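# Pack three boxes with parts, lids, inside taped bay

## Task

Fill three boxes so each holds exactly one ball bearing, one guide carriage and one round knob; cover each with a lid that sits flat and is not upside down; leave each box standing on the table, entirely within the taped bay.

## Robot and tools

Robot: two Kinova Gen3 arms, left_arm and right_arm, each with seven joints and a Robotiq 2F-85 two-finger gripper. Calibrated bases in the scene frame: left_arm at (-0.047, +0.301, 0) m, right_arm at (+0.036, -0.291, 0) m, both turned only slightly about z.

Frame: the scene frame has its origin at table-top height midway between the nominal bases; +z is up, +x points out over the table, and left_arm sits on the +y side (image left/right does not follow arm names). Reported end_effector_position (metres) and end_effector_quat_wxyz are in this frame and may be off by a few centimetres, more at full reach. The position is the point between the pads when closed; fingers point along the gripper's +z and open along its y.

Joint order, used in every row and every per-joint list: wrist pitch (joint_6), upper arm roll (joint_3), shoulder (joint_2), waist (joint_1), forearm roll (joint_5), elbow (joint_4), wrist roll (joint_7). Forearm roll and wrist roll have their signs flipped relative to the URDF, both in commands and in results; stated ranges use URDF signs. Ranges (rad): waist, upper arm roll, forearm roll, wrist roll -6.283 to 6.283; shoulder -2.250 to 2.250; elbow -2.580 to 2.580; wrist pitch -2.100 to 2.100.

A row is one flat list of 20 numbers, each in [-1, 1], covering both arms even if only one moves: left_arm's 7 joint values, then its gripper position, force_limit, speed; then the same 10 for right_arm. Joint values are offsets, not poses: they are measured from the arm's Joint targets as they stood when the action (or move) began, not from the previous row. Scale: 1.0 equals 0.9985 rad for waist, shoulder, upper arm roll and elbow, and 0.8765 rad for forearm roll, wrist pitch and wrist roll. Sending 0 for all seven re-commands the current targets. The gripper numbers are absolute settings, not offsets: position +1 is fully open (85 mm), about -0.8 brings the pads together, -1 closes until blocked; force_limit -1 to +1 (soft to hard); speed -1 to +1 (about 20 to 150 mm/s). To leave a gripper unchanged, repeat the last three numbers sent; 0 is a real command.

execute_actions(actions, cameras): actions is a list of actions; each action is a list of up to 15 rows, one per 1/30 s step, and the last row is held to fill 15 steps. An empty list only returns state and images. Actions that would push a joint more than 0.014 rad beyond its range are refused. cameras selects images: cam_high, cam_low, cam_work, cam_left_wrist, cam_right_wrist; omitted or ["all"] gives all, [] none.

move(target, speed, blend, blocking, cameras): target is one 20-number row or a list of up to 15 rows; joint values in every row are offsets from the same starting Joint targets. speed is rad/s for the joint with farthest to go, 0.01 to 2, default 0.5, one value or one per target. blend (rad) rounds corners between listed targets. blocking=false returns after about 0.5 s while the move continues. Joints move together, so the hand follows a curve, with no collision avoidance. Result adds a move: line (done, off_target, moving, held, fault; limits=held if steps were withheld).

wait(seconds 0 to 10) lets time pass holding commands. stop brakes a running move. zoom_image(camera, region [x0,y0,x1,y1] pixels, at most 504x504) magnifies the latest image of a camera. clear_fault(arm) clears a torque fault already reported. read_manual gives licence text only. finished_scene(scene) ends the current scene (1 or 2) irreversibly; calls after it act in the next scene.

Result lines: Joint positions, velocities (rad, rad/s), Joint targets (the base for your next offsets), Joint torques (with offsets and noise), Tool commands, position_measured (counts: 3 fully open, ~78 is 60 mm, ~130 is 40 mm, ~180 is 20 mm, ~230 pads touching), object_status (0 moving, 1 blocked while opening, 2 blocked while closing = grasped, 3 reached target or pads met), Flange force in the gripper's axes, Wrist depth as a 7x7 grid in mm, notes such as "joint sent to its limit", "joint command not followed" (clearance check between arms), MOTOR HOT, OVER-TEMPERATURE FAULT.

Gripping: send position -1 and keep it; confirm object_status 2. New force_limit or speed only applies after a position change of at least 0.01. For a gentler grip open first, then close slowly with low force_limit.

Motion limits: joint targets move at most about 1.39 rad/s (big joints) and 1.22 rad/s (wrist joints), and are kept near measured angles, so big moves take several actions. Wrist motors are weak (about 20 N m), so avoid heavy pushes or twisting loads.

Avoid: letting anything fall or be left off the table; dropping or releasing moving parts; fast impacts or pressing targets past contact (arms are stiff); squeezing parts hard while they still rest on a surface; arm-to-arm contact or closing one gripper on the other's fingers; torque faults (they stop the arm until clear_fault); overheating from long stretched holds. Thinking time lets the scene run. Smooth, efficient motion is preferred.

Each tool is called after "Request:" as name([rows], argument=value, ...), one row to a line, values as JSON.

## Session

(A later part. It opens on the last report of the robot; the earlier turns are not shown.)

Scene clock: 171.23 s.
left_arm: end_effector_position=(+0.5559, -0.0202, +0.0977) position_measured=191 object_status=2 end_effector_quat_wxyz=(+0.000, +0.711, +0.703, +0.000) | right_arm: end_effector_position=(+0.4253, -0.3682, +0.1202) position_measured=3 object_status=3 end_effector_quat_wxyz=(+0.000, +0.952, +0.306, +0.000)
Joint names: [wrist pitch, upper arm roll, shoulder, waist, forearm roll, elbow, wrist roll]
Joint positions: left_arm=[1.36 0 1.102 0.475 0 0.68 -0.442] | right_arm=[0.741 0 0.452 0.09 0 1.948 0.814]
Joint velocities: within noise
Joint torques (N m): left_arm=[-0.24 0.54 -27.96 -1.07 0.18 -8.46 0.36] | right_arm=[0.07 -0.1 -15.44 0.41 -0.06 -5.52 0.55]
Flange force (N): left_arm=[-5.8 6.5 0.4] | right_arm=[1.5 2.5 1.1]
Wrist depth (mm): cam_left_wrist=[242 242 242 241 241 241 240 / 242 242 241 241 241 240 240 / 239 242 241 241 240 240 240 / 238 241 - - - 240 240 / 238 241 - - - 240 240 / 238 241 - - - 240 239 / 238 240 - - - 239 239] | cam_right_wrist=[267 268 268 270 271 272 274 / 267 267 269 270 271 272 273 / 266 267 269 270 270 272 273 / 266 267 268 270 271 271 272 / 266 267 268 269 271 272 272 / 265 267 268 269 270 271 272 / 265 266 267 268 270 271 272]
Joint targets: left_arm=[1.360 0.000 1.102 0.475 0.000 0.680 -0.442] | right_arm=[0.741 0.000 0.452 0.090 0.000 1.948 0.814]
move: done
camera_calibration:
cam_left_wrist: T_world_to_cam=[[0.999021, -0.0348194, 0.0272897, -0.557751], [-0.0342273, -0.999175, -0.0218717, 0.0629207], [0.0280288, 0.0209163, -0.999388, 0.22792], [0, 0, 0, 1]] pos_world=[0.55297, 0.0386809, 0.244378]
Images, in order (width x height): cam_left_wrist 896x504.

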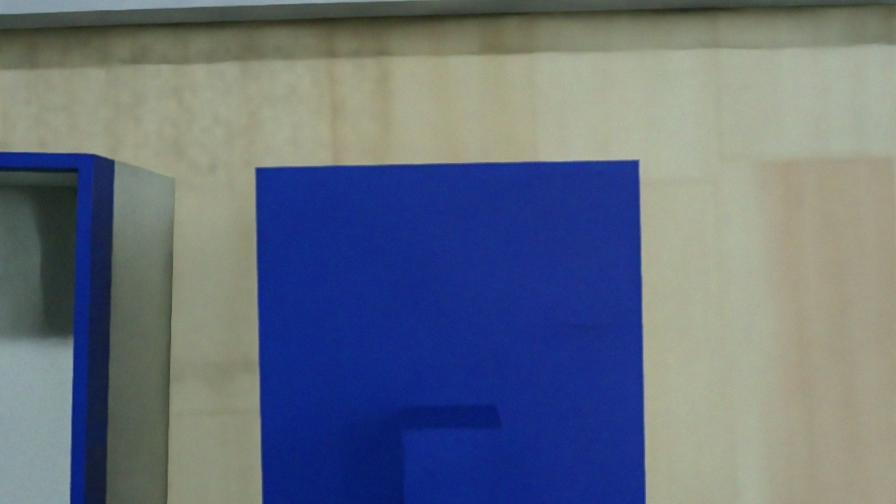

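Request:
move(target=[-0.0298,0,0.0098,0,0,0.0164,0,-1,-0.7,-0.8,0,0,0,0,0,0,0,1,-0.8,-1], speed=0.1, cameras=["cam_left_wrist","cam_low"])

Request:
zoom_image(camera="cam_low", region=[230, 180, 450, 300])

Scene clock: 172.77 s.
left_arm: end_effector_position=(+0.5560, -0.0202, +0.0860) position_measured=191 object_status=2 end_effector_quat_wxyz=(+0.000, +0.711, +0.703, +0.000) | right_arm: end_effector_position=(+0.4253, -0.3682, +0.1202) position_measured=3 object_status=3 end_effector_quat_wxyz=(+0.000, +0.952, +0.306, +0.000)
Joint names: [wrist pitch, upper arm roll, shoulder, waist, forearm roll, elbow, wrist roll]
Joint positions: left_arm=[1.333 0 1.112 0.475 0 0.697 -0.442] | right_arm=[0.741 0 0.452 0.09 0 1.948 0.814]
Joint velocities: within noise
Joint torques (N m): left_arm=[-0.19 0.49 -27.98 -1.07 0.19 -8.36 0.39] | right_arm=[0.13 -0.17 -15.38 0.47 -0.06 -5.51 0.56]
Flange force (N): left_arm=[-5.8 6.4 0.6] | right_arm=[1.5 2.3 1.1]
Wrist depth (mm): cam_left_wrist=[230 231 230 230 229 229 229 / 231 230 230 229 230 229 228 / 227 230 230 229 229 229 228 / 191 230 - - - 228 228 / 227 230 - - - 228 228 / 227 229 - - - 228 228 / 226 229 - - - 227 227] | cam_right_wrist=[266 267 269 270 271 272 273 / 266 267 269 270 271 272 273 / 266 268 268 269 271 272 272 / 266 267 268 270 270 272 272 / 266 267 268 269 270 271 272 / 265 266 268 268 270 271 272 / 265 266 267 268 270 271 272]
Joint targets: left_arm=[1.333 0.000 1.112 0.475 0.000 0.697 -0.442] | right_arm=[0.741 0.000 0.452 0.090 0.000 1.948 0.814]
move: done
camera_calibration:
cam_left_wrist: T_world_to_cam=[[0.999021, -0.0348194, 0.0272897, -0.557531], [-0.0342273, -0.999175, -0.0218717, 0.0626682], [0.0280288, 0.0209163, -0.999388, 0.216225], [0, 0, 0, 1]] pos_world=[0.55307, 0.0386809, 0.232678]
Images, in order (width x height): cam_low 896x504, cam_left_wrist 896x504.

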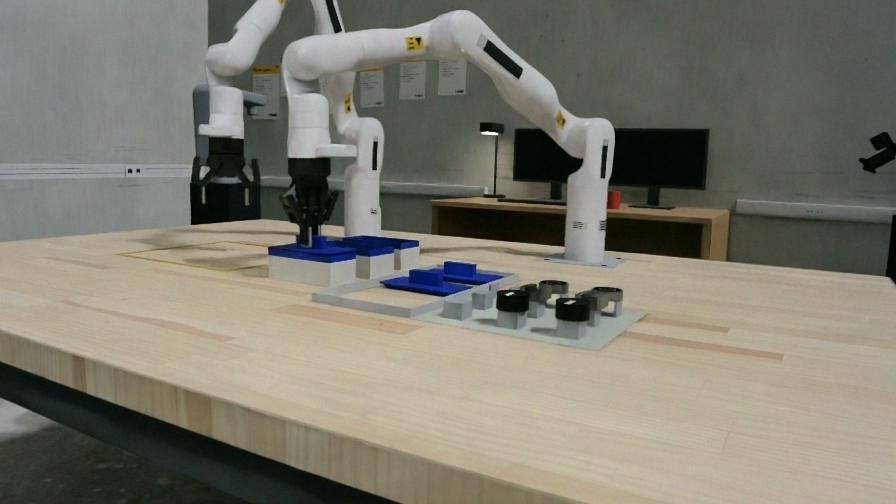

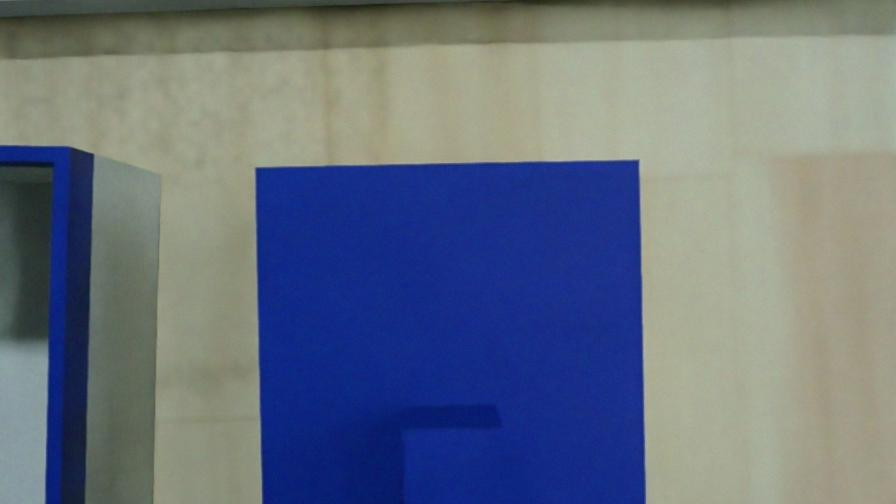

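Scaled by 2.291.

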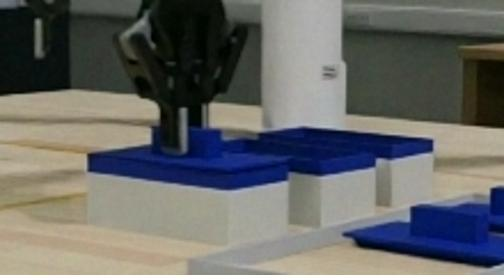

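Request:
move(target=[-0.0038,0,0.0013,0,0,0.002,0,-1,-0.7,-0.8,0,0,0,0,0,0,0,1,-0.8,-1], speed=0.1, cameras=[])

Request:
move(target=[-0.0038,0,0.0013,0,0,0.002,0,-1,-0.7,-0.8,0,0,0,0,0,0,0,1,-0.8,-1], speed=0.1, cameras=["cam_left_wrist"])

Scene clock: 186.67 s.
left_arm: end_effector_position=(+0.5560, -0.0202, +0.0845) position_measured=191 object_status=2 end_effector_quat_wxyz=(+0.000, +0.711, +0.703, +0.000) | right_arm: end_effector_position=(+0.4253, -0.3682, +0.1202) position_measured=3 object_status=3 end_effector_quat_wxyz=(+0.000, +0.952, +0.306, +0.000)
Joint names: [wrist pitch, upper arm roll, shoulder, waist, forearm roll, elbow, wrist roll]
Joint positions: left_arm=[1.33 0 1.113 0.475 0 0.699 -0.442] | right_arm=[0.741 0 0.452 0.09 0 1.948 0.814]
Joint velocities: within noise
Joint torques (N m): left_arm=[-0.44 0.59 -24.84 -0.53 0.16 -7.18 0.34] | right_arm=[0.07 -0.23 -15.42 0.4 -0.05 -5.51 0.53]
Flange force (N): left_arm=[-4.7 6.1 -4.2] | right_arm=[1.6 2.4 1.0]
Wrist depth (mm): cam_left_wrist=[229 229 229 229 228 228 228 / 229 229 229 228 228 228 227 / 226 229 228 228 228 227 227 / 192 229 - - - 227 227 / 226 228 - - - 227 227 / 225 228 - - - 226 226 / 225 227 - - - 227 226] | cam_right_wrist=[266 268 269 270 271 271 274 / 266 268 269 270 271 272 273 / 266 268 269 270 271 271 272 / 266 268 268 270 271 272 273 / 266 267 268 269 270 271 272 / 266 267 268 269 270 271 273 / 265 266 267 268 270 271 272]
Joint targets: left_arm=[1.330 0.000 1.113 0.475 0.000 0.699 -0.442] | right_arm=[0.741 0.000 0.452 0.090 0.000 1.948 0.814]
move: done
No camera images: "cameras" was empty.

Scene clock: 187.37 s.
left_arm: end_effector_position=(+0.5560, -0.0202, +0.0831) position_measured=191 object_status=2 end_effector_quat_wxyz=(+0.000, +0.711, +0.703, +0.000) | right_arm: end_effector_position=(+0.4253, -0.3682, +0.1202) position_measured=3 object_status=3 end_effector_quat_wxyz=(+0.000, +0.952, +0.306, +0.000)
Joint names: [wrist pitch, upper arm roll, shoulder, waist, forearm roll, elbow, wrist roll]
Joint positions: left_arm=[1.327 0 1.114 0.475 0 0.701 -0.442] | right_arm=[0.741 0 0.452 0.09 0 1.948 0.814]
Joint velocities: within noise
Joint torques (N m): left_arm=[-2.04 0.1 -13.3 -1.22 0.28 -3.3 0.31] | right_arm=[0.08 -0.21 -15.44 0.43 -0.07 -5.46 0.51]
Flange force (N): left_arm=[-4.1 2.9 -22.9] | right_arm=[1.8 2.5 1.0]
Wrist depth (mm): cam_left_wrist=[229 229 228 228 228 227 227 / 229 229 228 228 228 227 227 / 226 228 228 228 227 227 227 / 193 227 - - - 227 227 / 225 228 - - - 227 227 / 225 227 - - - 226 226 / 225 227 - - - 226 226] | cam_right_wrist=[266 268 269 270 271 272 273 / 267 268 269 269 271 272 273 / 267 267 268 269 270 271 273 / 266 267 268 269 271 272 272 / 266 267 268 269 270 271 272 / 265 267 268 269 270 270 272 / 265 266 268 269 270 271 272]
Joint targets: left_arm=[1.327 0.000 1.114 0.475 0.000 0.701 -0.442] | right_arm=[0.741 0.000 0.452 0.090 0.000 1.948 0.814]
move: done
camera_calibration:
cam_left_wrist: T_world_to_cam=[[0.999018, -0.0348186, 0.0273931, -0.557475], [-0.034227, -0.999177, -0.0217752, 0.0625824], [0.0281287, 0.0208163, -0.999388, 0.213275], [0, 0, 0, 1]] pos_world=[0.55307, 0.0386808, 0.229778]
Images, in order (width x height): cam_left_wrist 896x504.

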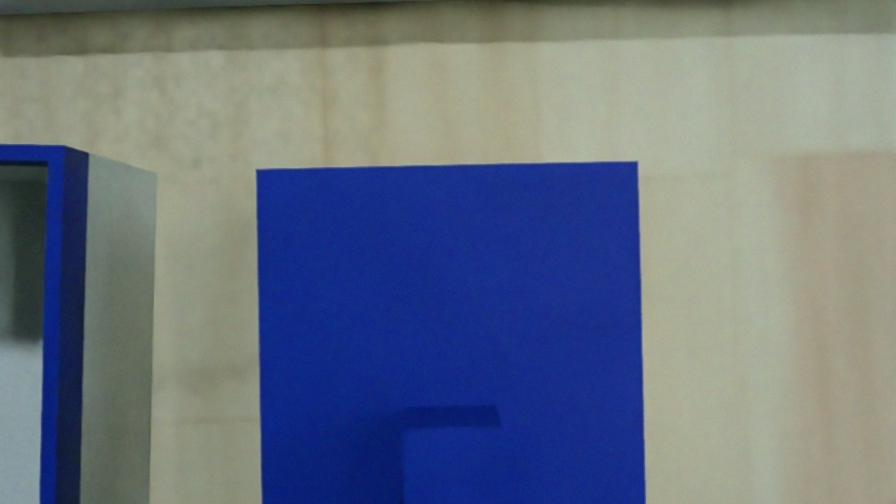

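Request:
move([
  [0.003,0,-0.0011,0,0,-0.0016,0,-1,-0.7,-0.8,0,0,0,0,0,0,0,1,-0.8,-1],
  [0.003,0,-0.0011,0,0,-0.0016,0,0.2,-0.7,-0.8,0,0,0,0,0,0,0,1,-0.8,-1],
], speed=0.1, cameras=["cam_low","cam_work","cam_left_wrist"])

Request:
zoom_image(camera="cam_low", region=[250, 220, 450, 300])

Scene clock: 191.73 s.
left_arm: end_effector_position=(+0.5560, -0.0202, +0.0843) position_measured=104 object_status=0 end_effector_quat_wxyz=(+0.000, +0.711, +0.703, +0.000) | right_arm: end_effector_position=(+0.4253, -0.3682, +0.1202) position_measured=3 object_status=3 end_effector_quat_wxyz=(+0.000, +0.952, +0.306, +0.000)
Joint names: [wrist pitch, upper arm roll, shoulder, waist, forearm roll, elbow, wrist roll]
Joint positions: left_arm=[1.329 0 1.113 0.475 0 0.699 -0.442] | right_arm=[0.741 0 0.452 0.09 0 1.948 0.814]
Joint velocities: within noise
Joint torques (N m): left_arm=[-0.24 0.51 -27.61 -1.09 0.19 -8.13 0.37] | right_arm=[0.06 -0.19 -15.35 0.4 -0.03 -5.46 0.5]
Flange force (N): left_arm=[-6.2 7.0 -0.1] | right_arm=[1.7 2.4 0.8]
Wrist depth (mm): cam_left_wrist=[229 228 228 228 228 227 227 / 229 228 228 227 227 227 227 / 225 228 228 227 227 227 226 / 192 227 - - - 226 226 / 225 227 - - - 226 226 / 225 227 - - - 226 226 / 224 227 - - - 226 225] | cam_right_wrist=[266 267 269 270 270 272 273 / 267 267 269 270 270 272 273 / 267 267 268 270 270 272 273 / 266 268 268 269 270 272 273 / 266 266 268 269 270 272 272 / 266 267 268 269 270 271 273 / 265 267 267 269 270 271 272]
Joint targets: left_arm=[1.329 0.000 1.113 0.475 0.000 0.699 -0.442] | right_arm=[0.741 0.000 0.452 0.090 0.000 1.948 0.814]
move: done
camera_calibration:
cam_left_wrist: T_world_to_cam=[[0.999018, -0.0348202, 0.0273896, -0.557507], [-0.0342259, -0.999175, -0.0218751, 0.062631], [0.0281287, 0.0209162, -0.999385, 0.21447], [0, 0, 0, 1]] pos_world=[0.55307, 0.0386809, 0.230978]
Images, in order (width x height): cam_low 896x504, cam_work 896x504, cam_left_wrist 896x504.

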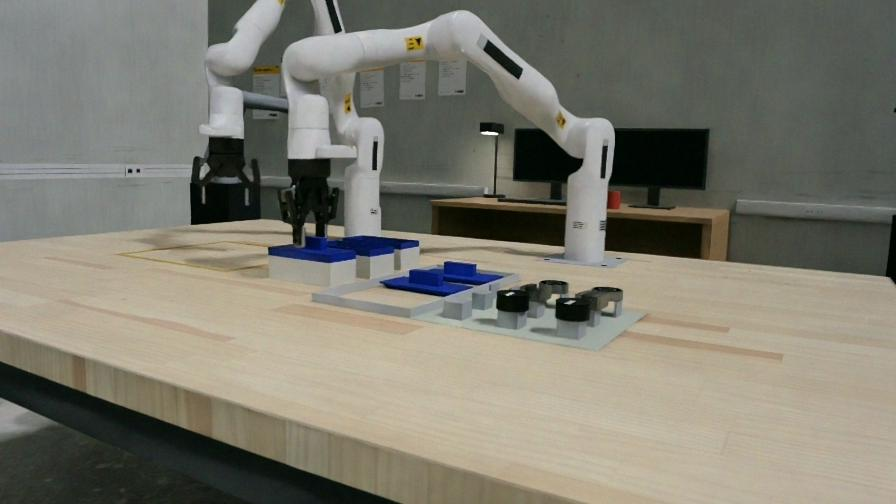

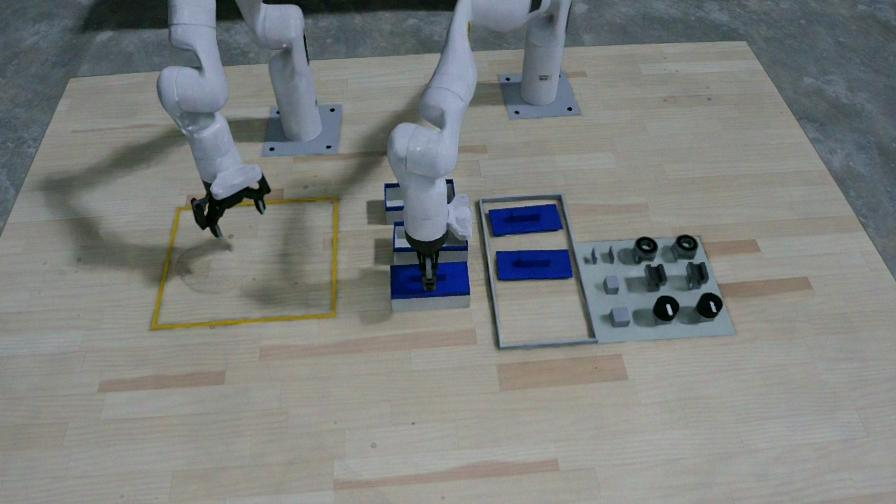

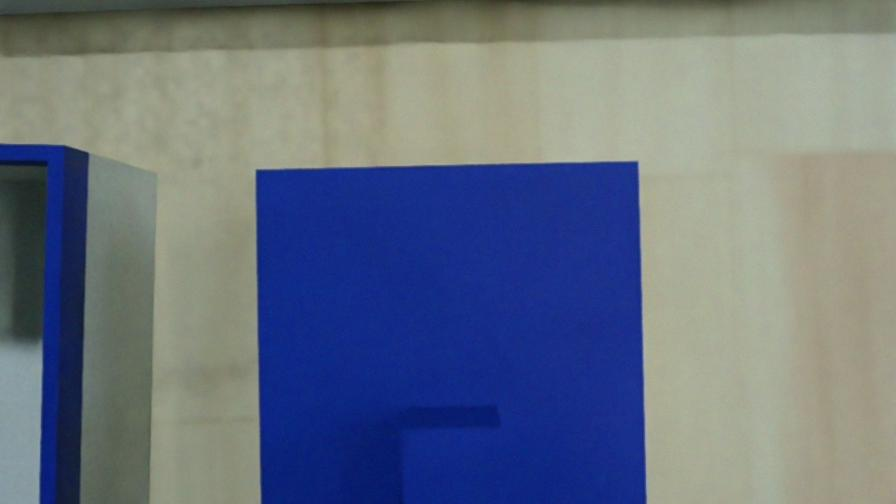

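Scaled by 2.520.

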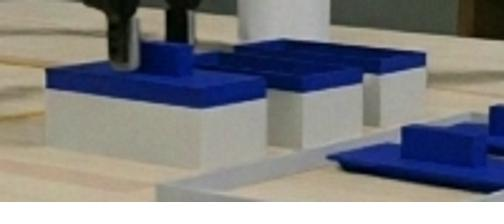

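Request:
move([
  [0.1849,0,-0.0418,0,0,-0.1199,0,0.2,-0.7,-0.8,0,0,0,0,0,0,0,1,-0.8,-1],
  [-0.1411,0,-0.2358,-0.6977,0,0.3603,-0.999,0.2,-0.7,-0.8,0.5700,0,0.2239,-0.5686,0,-0.7236,-0.4168,1,-0.8,-1],
  [-0.1411,0,-0.2358,-0.6977,0,0.3603,-0.999,1,-0.6,-0.8,0.4816,0,0.2508,-0.5686,0,-0.6730,-0.4168,1,-0.8,-1],
], speed=[0.25,0.7,0.15], cameras=["cam_work","cam_left_wrist","cam_right_wrist"])

Scene clock: 199.50 s.
left_arm: end_effector_position=(+0.5581, +0.4258, +0.1299) position_measured=3 object_status=3 end_effector_quat_wxyz=(+0.000, +0.005, +1.000, +0.000) | right_arm: end_effector_position=(+0.5546, -0.0775, +0.1701) position_measured=3 object_status=3 end_effector_quat_wxyz=(+0.000, +0.712, +0.702, +0.000)
Joint names: [wrist pitch, upper arm roll, shoulder, waist, forearm roll, elbow, wrist roll]
Joint positions: left_arm=[1.206 0 0.878 -0.222 0 1.059 -1.317] | right_arm=[1.163 0 0.702 -0.477 0 1.276 0.449]
Joint velocities: within noise
Joint torques (N m): left_arm=[-0.23 0.45 -24.59 -1.07 0.18 -7.72 0.35] | right_arm=[0.19 -0.18 -21.99 0.45 0 -7.58 0.55]
Flange force (N): left_arm=[-6.6 -1.1 -0.3] | right_arm=[1.4 4.2 0.6]
Wrist depth (mm): cam_left_wrist=[275 276 276 277 277 278 278 / 275 275 275 276 277 277 277 / 273 274 274 236 275 275 276 / 272 273 273 236 274 237 240 / 272 272 273 235 274 263 274 / 271 271 272 272 274 273 274 / 271 271 271 237 273 272 237] | cam_right_wrist=[313 295 260 260 318 320 319 / 316 315 260 260 319 319 319 / 315 315 260 238 319 319 319 / 314 316 260 241 319 318 319 / 315 315 260 259 318 319 319 / 314 311 260 260 319 318 319 / 317 318 317 260 318 318 318]
Joint targets: left_arm=[1.206 0.000 0.878 -0.222 0.000 1.059 -1.317] | right_arm=[1.163 0.000 0.702 -0.477 0.000 1.276 0.449]
move: done
camera_calibration:
cam_left_wrist: T_world_to_cam=[[0.0331255, 0.999073, 0.0274963, -0.446519], [0.999228, -0.0325236, -0.0220595, -0.478985], [-0.0211447, 0.0282058, -0.999378, 0.275037], [0, 0, 0, 1]] pos_world=[0.499222, 0.422769, 0.276578]
cam_right_wrist: T_world_to_cam=[[0.999528, -0.010791, 0.0287723, -0.564414], [-0.0105616, -0.999911, -0.00811235, -0.0164832], [0.0288573, 0.00780463, -0.999553, 0.303624], [0, 0, 0, 1]] pos_world=[0.555212, -0.024942, 0.319594]
Images, in order (width x height): cam_work 896x504, cam_left_wrist 896x504, cam_right_wrist 896x504.

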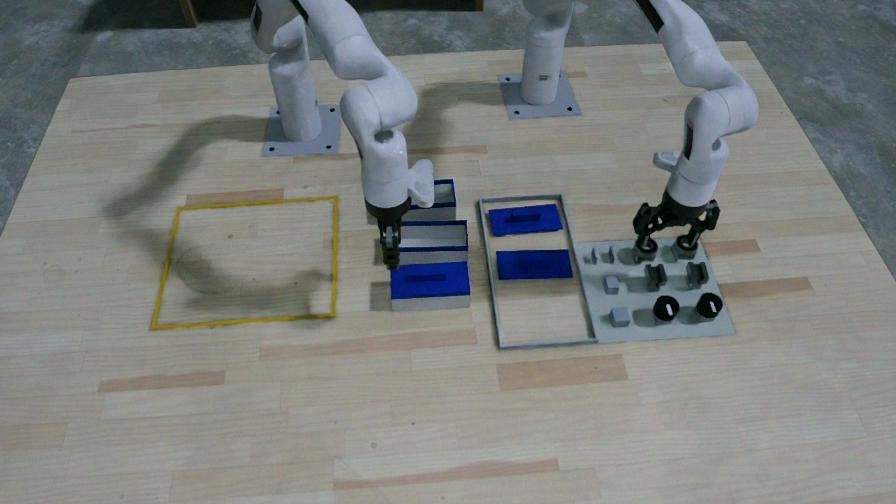

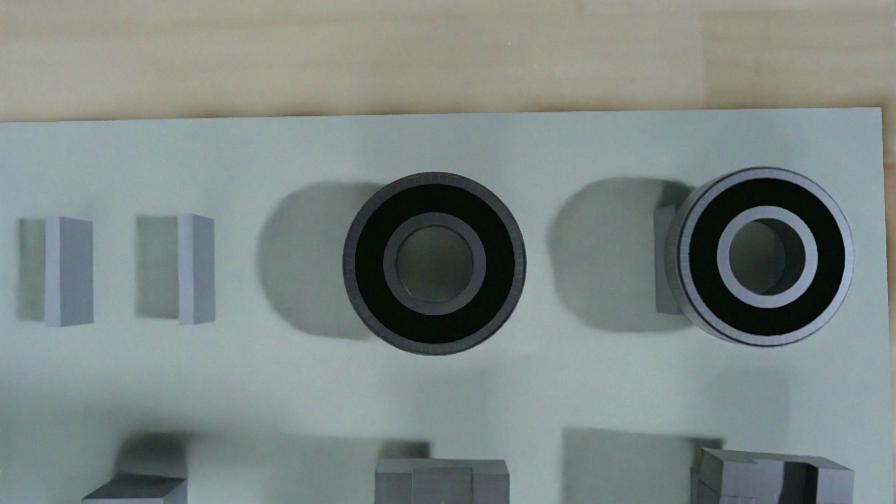

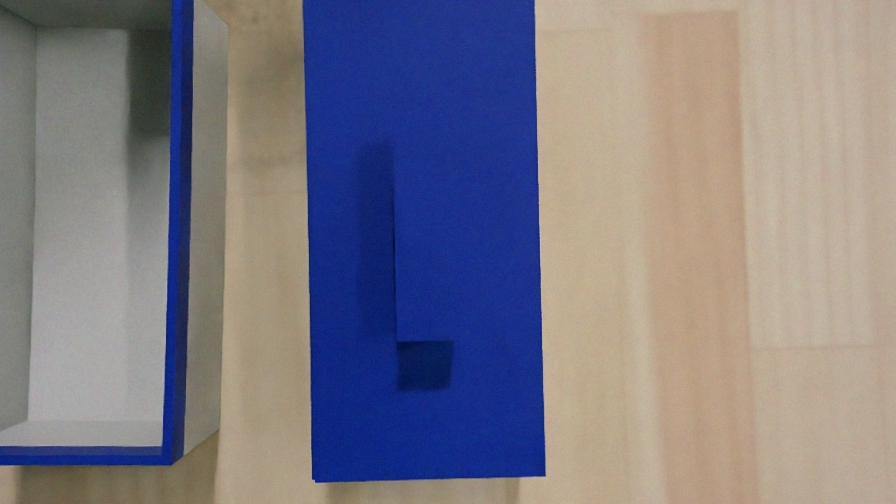

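Request:
move([
  [-0.2380,0,-0.0913,-0.0221,0,0.2988,0.014,1,-0.6,-0.8,-0.0784,0,0.1060,-0.1030,0,-0.0365,0.0865,1,-0.8,-1],
  [-0.3767,0,-0.0117,-0.0221,0,0.3410,0.014,1,-0.6,-0.8,-0.0784,0,0.1060,-0.1030,0,-0.0365,0.0865,1,-0.8,-1],
  [-0.3767,0,-0.0117,-0.0221,0,0.3410,0.014,-1,-0.6,-0.8,-0.0784,0,0.1060,-0.1030,0,-0.0365,0.0865,1,-0.8,-1],
  [-0.1021,0,-0.1515,-0.0221,0,0.2397,0.014,-1,-0.6,-0.8,-0.0784,0,0.1060,-0.1030,0,-0.0365,0.0865,1,-0.8,-1],
], speed=[0.4,0.25,0.2,0.25], cameras=["cam_low","cam_left_wrist","cam_right_wrist"])

Scene clock: 207.10 s.
left_arm: end_effector_position=(+0.5022, +0.4248, +0.1502) position_measured=115 object_status=2 end_effector_quat_wxyz=(+0.000, +0.000, +1.000, +0.000) | right_arm: end_effector_position=(+0.5495, -0.0137, +0.1199) position_measured=3 object_status=3 end_effector_quat_wxyz=(+0.000, +0.703, +0.711, +0.000)
Joint names: [wrist pitch, upper arm roll, shoulder, waist, forearm roll, elbow, wrist roll]
Joint positions: left_arm=[1.116 0 0.726 -0.244 0 1.298 -1.305] | right_arm=[1.094 0 0.808 -0.58 0 1.24 0.525]
Joint velocities: within noise
Joint torques (N m): left_arm=[-0.25 0.36 -22.85 -1.13 0.19 -7.79 0.35] | right_arm=[0.18 -0.06 -23.38 0.43 -0.01 -7.28 0.54]
Flange force (N): left_arm=[-5.6 -1.6 1.0] | right_arm=[2.0 4.5 1.0]
Wrist depth (mm): cam_left_wrist=[292 293 294 294 295 296 297 / 292 292 293 295 295 296 297 / 292 293 293 294 295 295 296 / 292 292 293 294 295 295 296 / 291 292 292 293 294 294 296 / 290 291 293 293 294 257 295 / 290 291 292 293 294 257 295] | cam_right_wrist=[268 268 268 268 268 268 268 / 267 267 268 267 268 268 268 / 264 267 267 267 268 268 268 / 264 267 209 209 209 267 268 / 264 267 209 210 209 267 268 / 264 268 209 187 209 267 268 / 264 264 209 187 210 268 268]
Joint targets: left_arm=[1.116 0.000 0.726 -0.244 0.000 1.298 -1.305] | right_arm=[1.094 0.000 0.808 -0.580 0.000 1.240 0.525]
move: done
camera_calibration:
cam_left_wrist: T_world_to_cam=[[0.0231971, 0.999344, 0.0278035, -0.439319], [0.999529, -0.022624, -0.0207538, -0.427345], [-0.0201112, 0.0282718, -0.999398, 0.293608], [0, 0, 0, 1]] pos_world=[0.443239, 0.421062, 0.296776]
cam_right_wrist: T_world_to_cam=[[0.999473, 0.0162142, 0.0281042, -0.556803], [0.0164385, -0.999835, -0.00776865, 0.0320384], [0.0279735, 0.00822655, -0.999575, 0.253505], [0, 0, 0, 1]] pos_world=[0.548892, 0.0389758, 0.269294]
Images, in order (width x height): cam_low 896x504, cam_left_wrist 896x504, cam_right_wrist 896x504.

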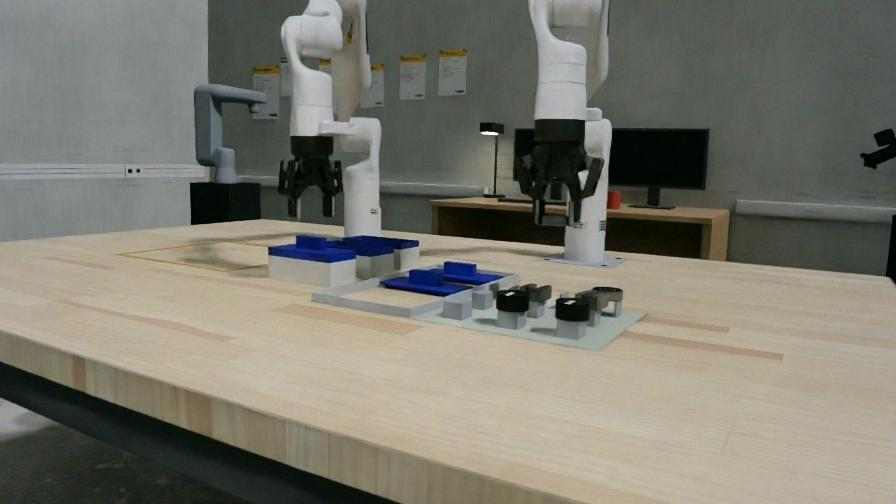

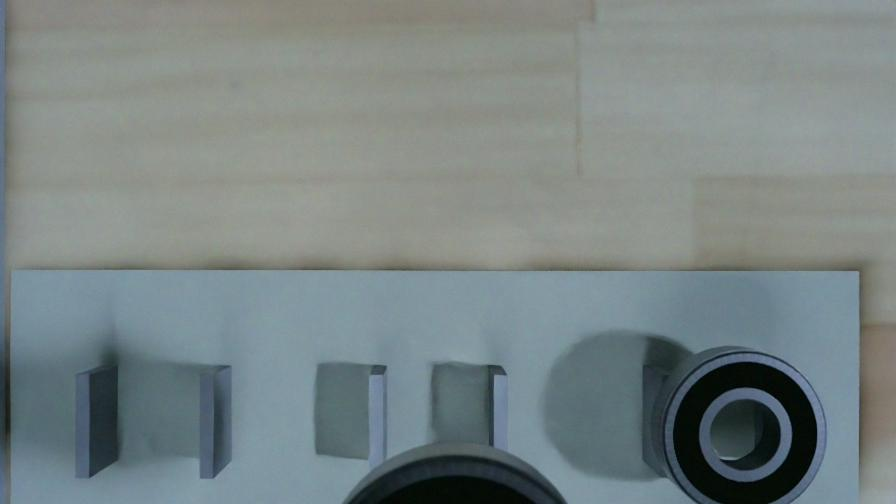

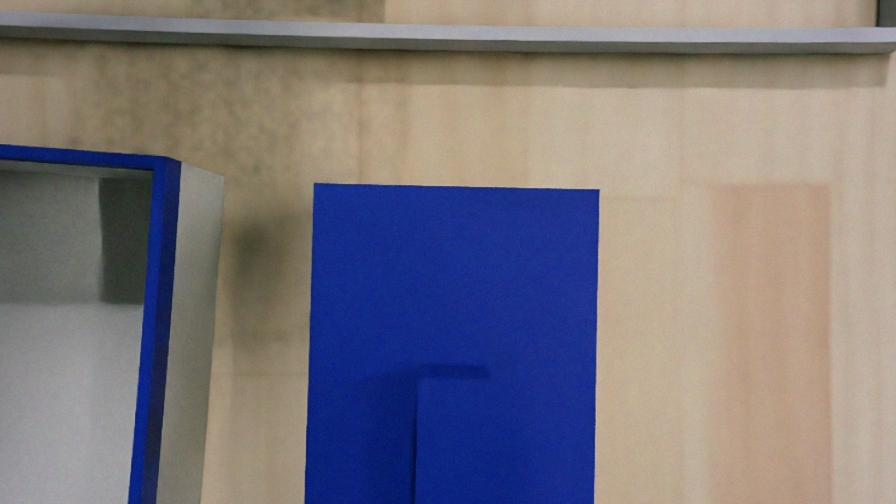

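Request:
execute_actions(actions=[], cameras=["cam_right_wrist","cam_work"])

Scene clock: 209.80 s.
left_arm: end_effector_position=(+0.5022, +0.4248, +0.1503) position_measured=115 object_status=2 end_effector_quat_wxyz=(+0.000, +0.000, +1.000, +0.000) | right_arm: end_effector_position=(+0.5495, -0.0137, +0.1199) position_measured=3 object_status=3 end_effector_quat_wxyz=(+0.000, +0.703, +0.711, +0.000)
Joint names: [wrist pitch, upper arm roll, shoulder, waist, forearm roll, elbow, wrist roll]
Joint positions: left_arm=[1.116 0 0.726 -0.244 0 1.298 -1.305] | right_arm=[1.094 0 0.808 -0.58 0 1.24 0.525]
Joint velocities: within noise
Joint torques (N m): left_arm=[-0.26 0.39 -22.89 -1.11 0.18 -7.76 0.36] | right_arm=[0.16 -0.08 -23.33 0.48 -0.05 -7.32 0.51]
Flange force (N): left_arm=[-5.8 -1.5 1.0] | right_arm=[2.0 4.1 0.9]
Wrist depth (mm): cam_left_wrist=[292 293 293 295 295 297 297 / 292 293 294 295 295 295 297 / 292 293 294 294 295 296 296 / 291 293 293 293 295 295 296 / 291 291 292 293 295 295 296 / 290 291 293 293 294 257 295 / 290 291 292 293 293 256 295] | cam_right_wrist=[268 267 268 267 268 267 267 / 268 268 268 268 268 267 268 / 265 268 267 267 268 268 268 / 264 267 209 209 209 268 268 / 264 267 209 209 209 268 268 / 264 267 209 187 209 267 267 / 264 264 209 187 209 268 268]
Joint targets: left_arm=[1.116 0.000 0.726 -0.244 0.000 1.298 -1.305] | right_arm=[1.094 0.000 0.808 -0.580 0.000 1.240 0.525]
Tool commands: left_gripper/position=-1.0 left_gripper/force_limit=-0.6 left_gripper/speed=-0.8 right_gripper/position=+1.0 right_gripper/force_limit=-0.8 right_gripper/speed=-1.0
camera_calibration:
cam_right_wrist: T_world_to_cam=[[0.999473, 0.0162142, 0.0281042, -0.556803], [0.0164385, -0.999835, -0.00776865, 0.0320384], [0.0279735, 0.00822655, -0.999575, 0.253505], [0, 0, 0, 1]] pos_world=[0.548892, 0.0389758, 0.269294]
Images, in order (width x height): cam_work 896x504, cam_right_wrist 896x504.

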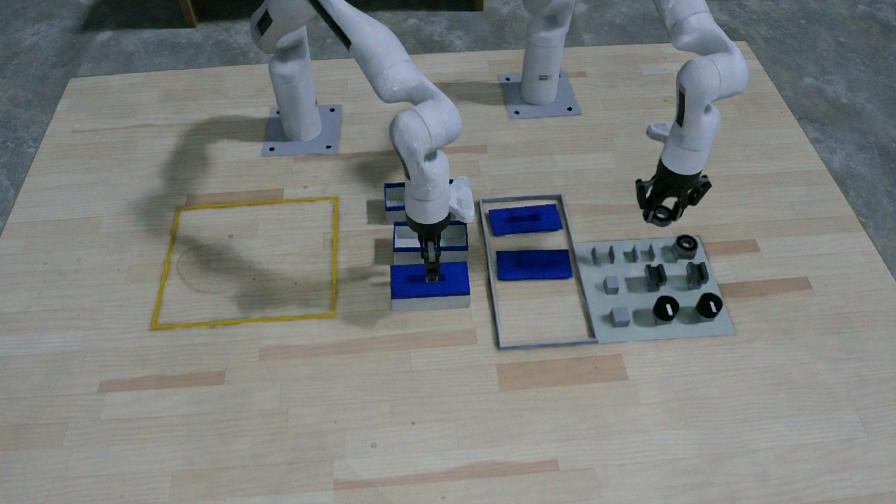

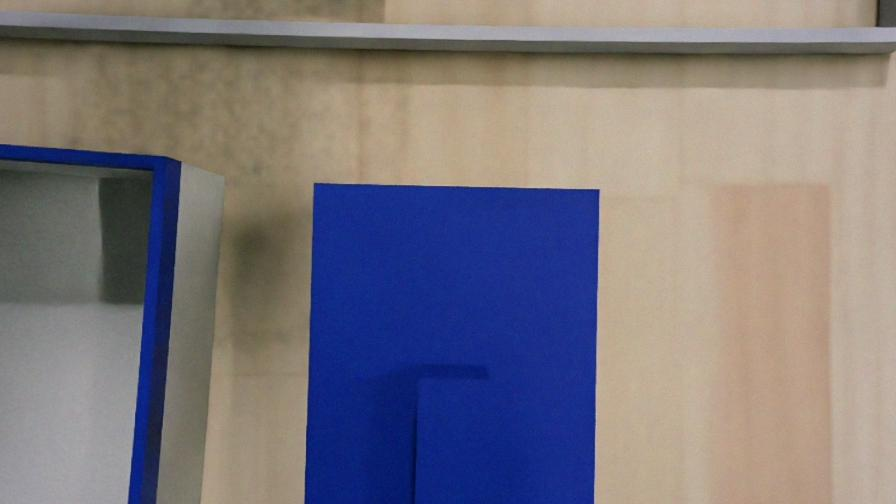

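Request:
move([
  [0,0,0,0,0,0,0,-1,-0.6,-0.8,-0.1122,0,0.0584,-0.0004,0,0.0397,0.0004,1,-0.8,-1],
  [0,0,0,0,0,0,0,-1,-0.6,-0.8,-0.2045,0,0.1142,-0.0004,0,0.0649,0.0004,1,-0.8,-1],
], speed=[0.2,0.15], blend=0.02, cameras=["cam_right_wrist","cam_low"])

Scene clock: 213.20 s.
left_arm: end_effector_position=(+0.5023, +0.4247, +0.1503) position_measured=115 object_status=2 end_effector_quat_wxyz=(+0.000, +0.000, +1.000, +0.000) | right_arm: end_effector_position=(+0.5504, -0.0129, +0.0360) position_measured=3 object_status=3 end_effector_quat_wxyz=(+0.000, +0.703, +0.711, +0.000)
Joint names: [wrist pitch, upper arm roll, shoulder, waist, forearm roll, elbow, wrist roll]
Joint positions: left_arm=[1.116 0 0.726 -0.244 0 1.298 -1.305] | right_arm=[0.915 0 0.922 -0.581 0 1.304 0.525]
Joint velocities: within noise
Joint torques (N m): left_arm=[-0.26 0.37 -22.89 -1.06 0.21 -7.76 0.36] | right_arm=[0.13 -0.01 -24 0.51 0 -6.44 0.52]
Flange force (N): left_arm=[-5.8 -1.4 1.0] | right_arm=[2.1 4.0 1.6]
Wrist depth (mm): cam_left_wrist=[292 294 294 294 296 296 297 / 292 293 294 294 295 296 296 / 292 293 293 294 295 295 296 / 292 292 293 294 295 295 297 / 291 292 293 293 294 294 295 / 291 291 292 293 294 257 295 / 290 291 292 293 293 256 295] | cam_right_wrist=[183 183 183 183 184 184 184 / 183 183 183 184 184 184 184 / - 184 - - - 184 183 / - - - - - - 184 / - - - - - - 184 / - - - - - - 184 / 183 - - - - - 184]
Joint targets: left_arm=[1.116 0.000 0.726 -0.244 0.000 1.298 -1.305] | right_arm=[0.915 0.000 0.922 -0.581 0.000 1.304 0.525]
move: done
camera_calibration:
cam_right_wrist: T_world_to_cam=[[0.999462, 0.0162049, 0.0285088, -0.555327], [0.0164409, -0.999832, -0.00806204, 0.032127], [0.0283733, 0.00852641, -0.999561, 0.169477], [0, 0, 0, 1]] pos_world=[0.549691, 0.0396756, 0.185494]
Images, in order (width x height): cam_low 896x504, cam_right_wrist 896x504.

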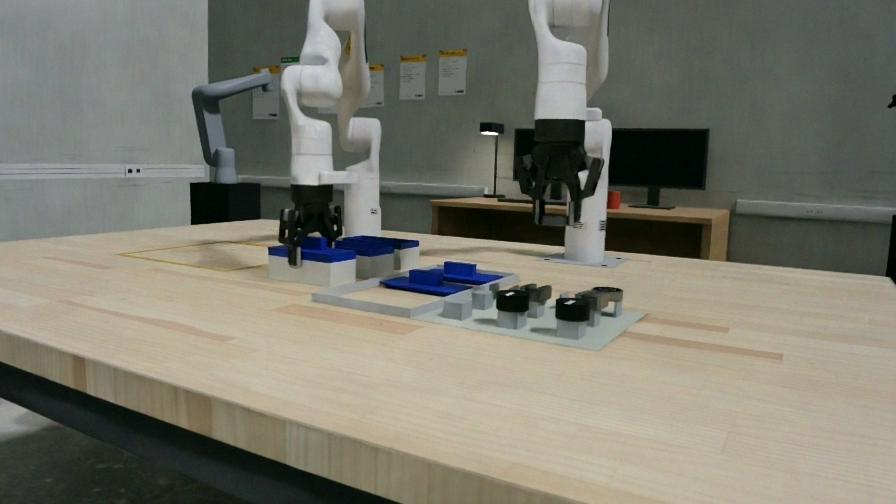

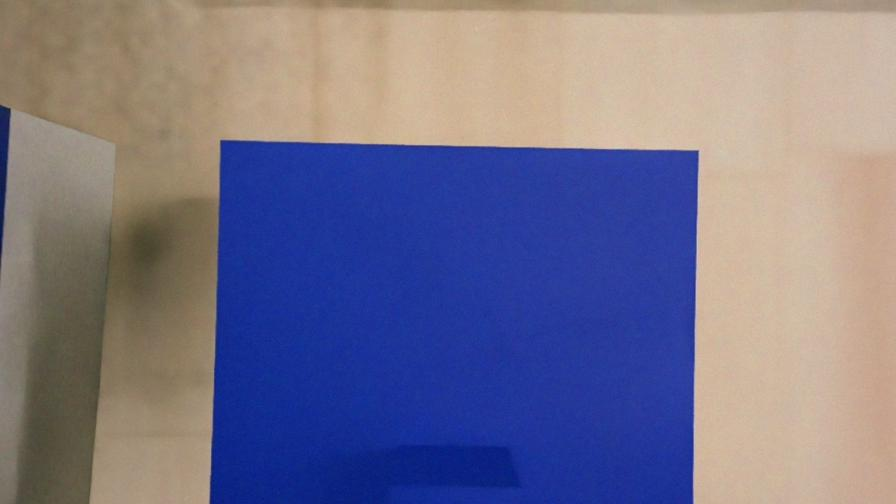

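Request:
move(target=[0,0,0,0,0,0,0,-1,-0.6,-0.8,0,0,0,0,0,0,0,-1,-0.8,-1], cameras=["cam_right_wrist"])

Scene clock: 214.73 s.
left_arm: end_effector_position=(+0.5023, +0.4247, +0.1503) position_measured=115 object_status=2 end_effector_quat_wxyz=(+0.000, +0.000, +1.000, +0.000) | right_arm: end_effector_position=(+0.5504, -0.0129, +0.0360) position_measured=49 object_status=2 end_effector_quat_wxyz=(+0.000, +0.703, +0.711, +0.000)
Joint names: [wrist pitch, upper arm roll, shoulder, waist, forearm roll, elbow, wrist roll]
Joint positions: left_arm=[1.116 0 0.726 -0.244 0 1.298 -1.305] | right_arm=[0.915 0 0.922 -0.581 0 1.304 0.525]
Joint velocities: within noise
Joint torques (N m): left_arm=[-0.27 0.35 -22.89 -1.11 0.18 -7.78 0.35] | right_arm=[0.03 -0.42 -20.69 0.23 0.08 -5.31 0.5]
Flange force (N): left_arm=[-5.7 -1.5 1.0] | right_arm=[1.2 3.3 -4.1]
Wrist depth (mm): cam_left_wrist=[292 293 294 295 295 296 297 / 292 293 293 295 295 296 296 / 292 293 293 295 295 296 297 / 291 292 293 294 295 296 296 / 291 292 293 293 294 294 295 / 291 291 293 293 294 257 295 / 290 291 292 293 294 256 295] | cam_right_wrist=[183 184 184 184 184 184 184 / 183 184 184 184 184 184 183 / - 183 - - - 184 184 / - - - - - - 184 / - - - - - - 184 / - - - - - - 184 / 183 - - - - - 184]
Joint targets: left_arm=[1.116 0.000 0.726 -0.244 0.000 1.298 -1.305] | right_arm=[0.915 0.000 0.922 -0.581 0.000 1.304 0.525]
move: done
camera_calibration:
cam_right_wrist: T_world_to_cam=[[0.999465, 0.016207, 0.0284072, -0.55531], [0.0164393, -0.999833, -0.00796371, 0.0321097], [0.0282734, 0.00842644, -0.999565, 0.169537], [0, 0, 0, 1]] pos_world=[0.549691, 0.0396756, 0.185494]
Images, in order (width x height): cam_right_wrist 896x504.

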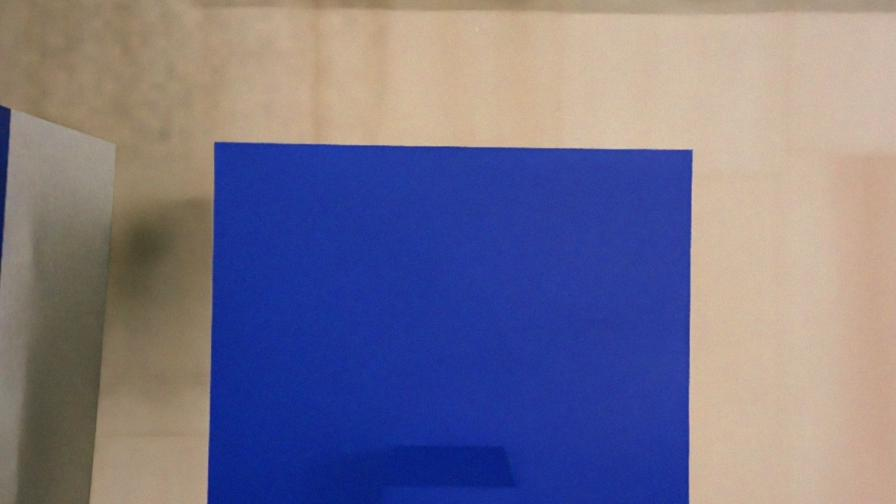

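Request:
move([
  [0,0,0,0,0,0,0,-1,-0.6,-0.8,0.1039,0,-0.0628,0,0,-0.0278,0,-1,-0.8,-1],
  [0.2601,0,0.1716,0.7534,0,-0.3483,-0.7668,-1,-0.6,-0.8,-0.1945,0,-0.2635,0.6612,0,0.4349,-0.7395,-1,-0.8,-1],
  [0.2031,0,0.1716,0.7534,0,-0.3483,-0.7668,-1,-0.6,-0.8,-0.3036,0,-0.1921,0.6612,0,0.4592,-0.7395,-1,-0.8,-1],
], speed=[0.15,0.55,0.1], cameras=["cam_left_wrist","cam_work","cam_high"])

Scene clock: 221.13 s.
left_arm: end_effector_position=(+0.4993, -0.0160, +0.1497) position_measured=115 object_status=2 end_effector_quat_wxyz=(+0.000, +0.040, +0.999, +0.000) | right_arm: end_effector_position=(+0.4996, -0.3730, +0.0364) position_measured=49 object_status=2 end_effector_quat_wxyz=(+0.000, +0.707, +0.707, +0.000)
Joint names: [wrist pitch, upper arm roll, shoulder, waist, forearm roll, elbow, wrist roll]
Joint positions: left_arm=[1.294 -0.001 0.898 0.509 0 0.95 -1.977] | right_arm=[0.649 0 0.73 0.08 0 1.763 -0.123]
Joint velocities: within noise
Joint torques (N m): left_arm=[-0.19 0.49 -25.76 -1.09 0.16 -8.35 0.33] | right_arm=[0.2 -0.09 -21.45 0.44 -0.07 -5.41 0.49]
Flange force (N): left_arm=[-4.7 -4.8 0.7] | right_arm=[-0.6 3.5 6.0]
Wrist depth (mm): cam_left_wrist=[292 282 294 295 297 298 288 / 291 292 294 295 295 297 288 / 291 275 290 291 292 273 297 / 290 289 290 291 292 276 297 / 290 288 289 290 291 279 291 / 289 256 267 256 278 294 295 / 289 290 291 292 294 294 295] | cam_right_wrist=[184 184 184 184 184 184 184 / 184 184 184 184 184 184 184 / 184 184 - - - 184 184 / 184 - - - - - 184 / 184 - - - - - 184 / 184 - - - - - 184 / 184 - - - - - 184]
Joint targets: left_arm=[1.294 0.000 0.898 0.509 0.000 0.950 -1.977] | right_arm=[0.649 0.000 0.730 0.080 0.000 1.763 -0.123]
move: done
camera_calibration:
cam_left_wrist: T_world_to_cam=[[0.103279, 0.994261, 0.0278995, -0.0388679], [0.994472, -0.102686, -0.0219207, -0.433015], [-0.01893, 0.0300092, -0.99937, 0.304977], [0, 0, 0, 1]] pos_world=[0.440409, -0.0149718, 0.296377]
Images, in order (width x height): cam_high 896x504, cam_work 896x504, cam_left_wrist 896x504.

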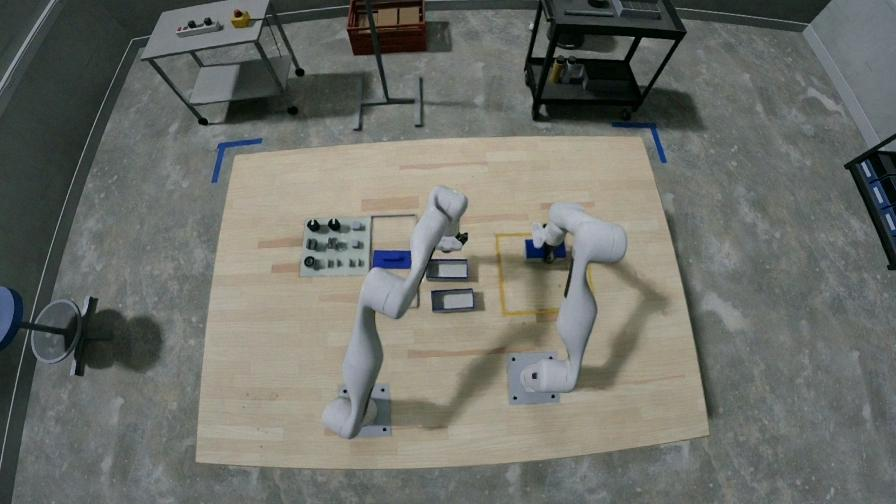

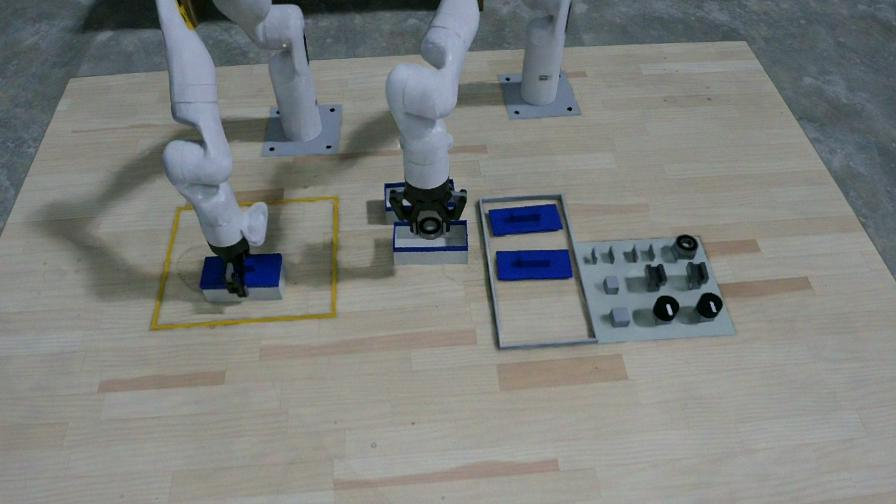

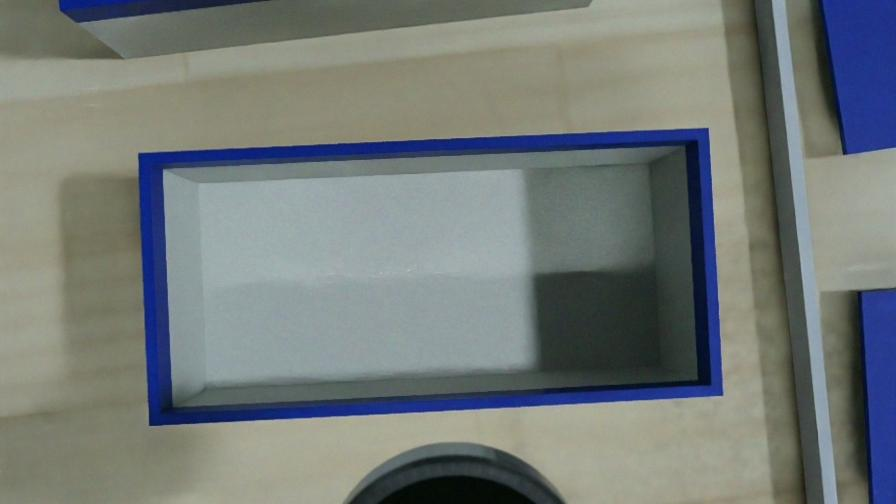

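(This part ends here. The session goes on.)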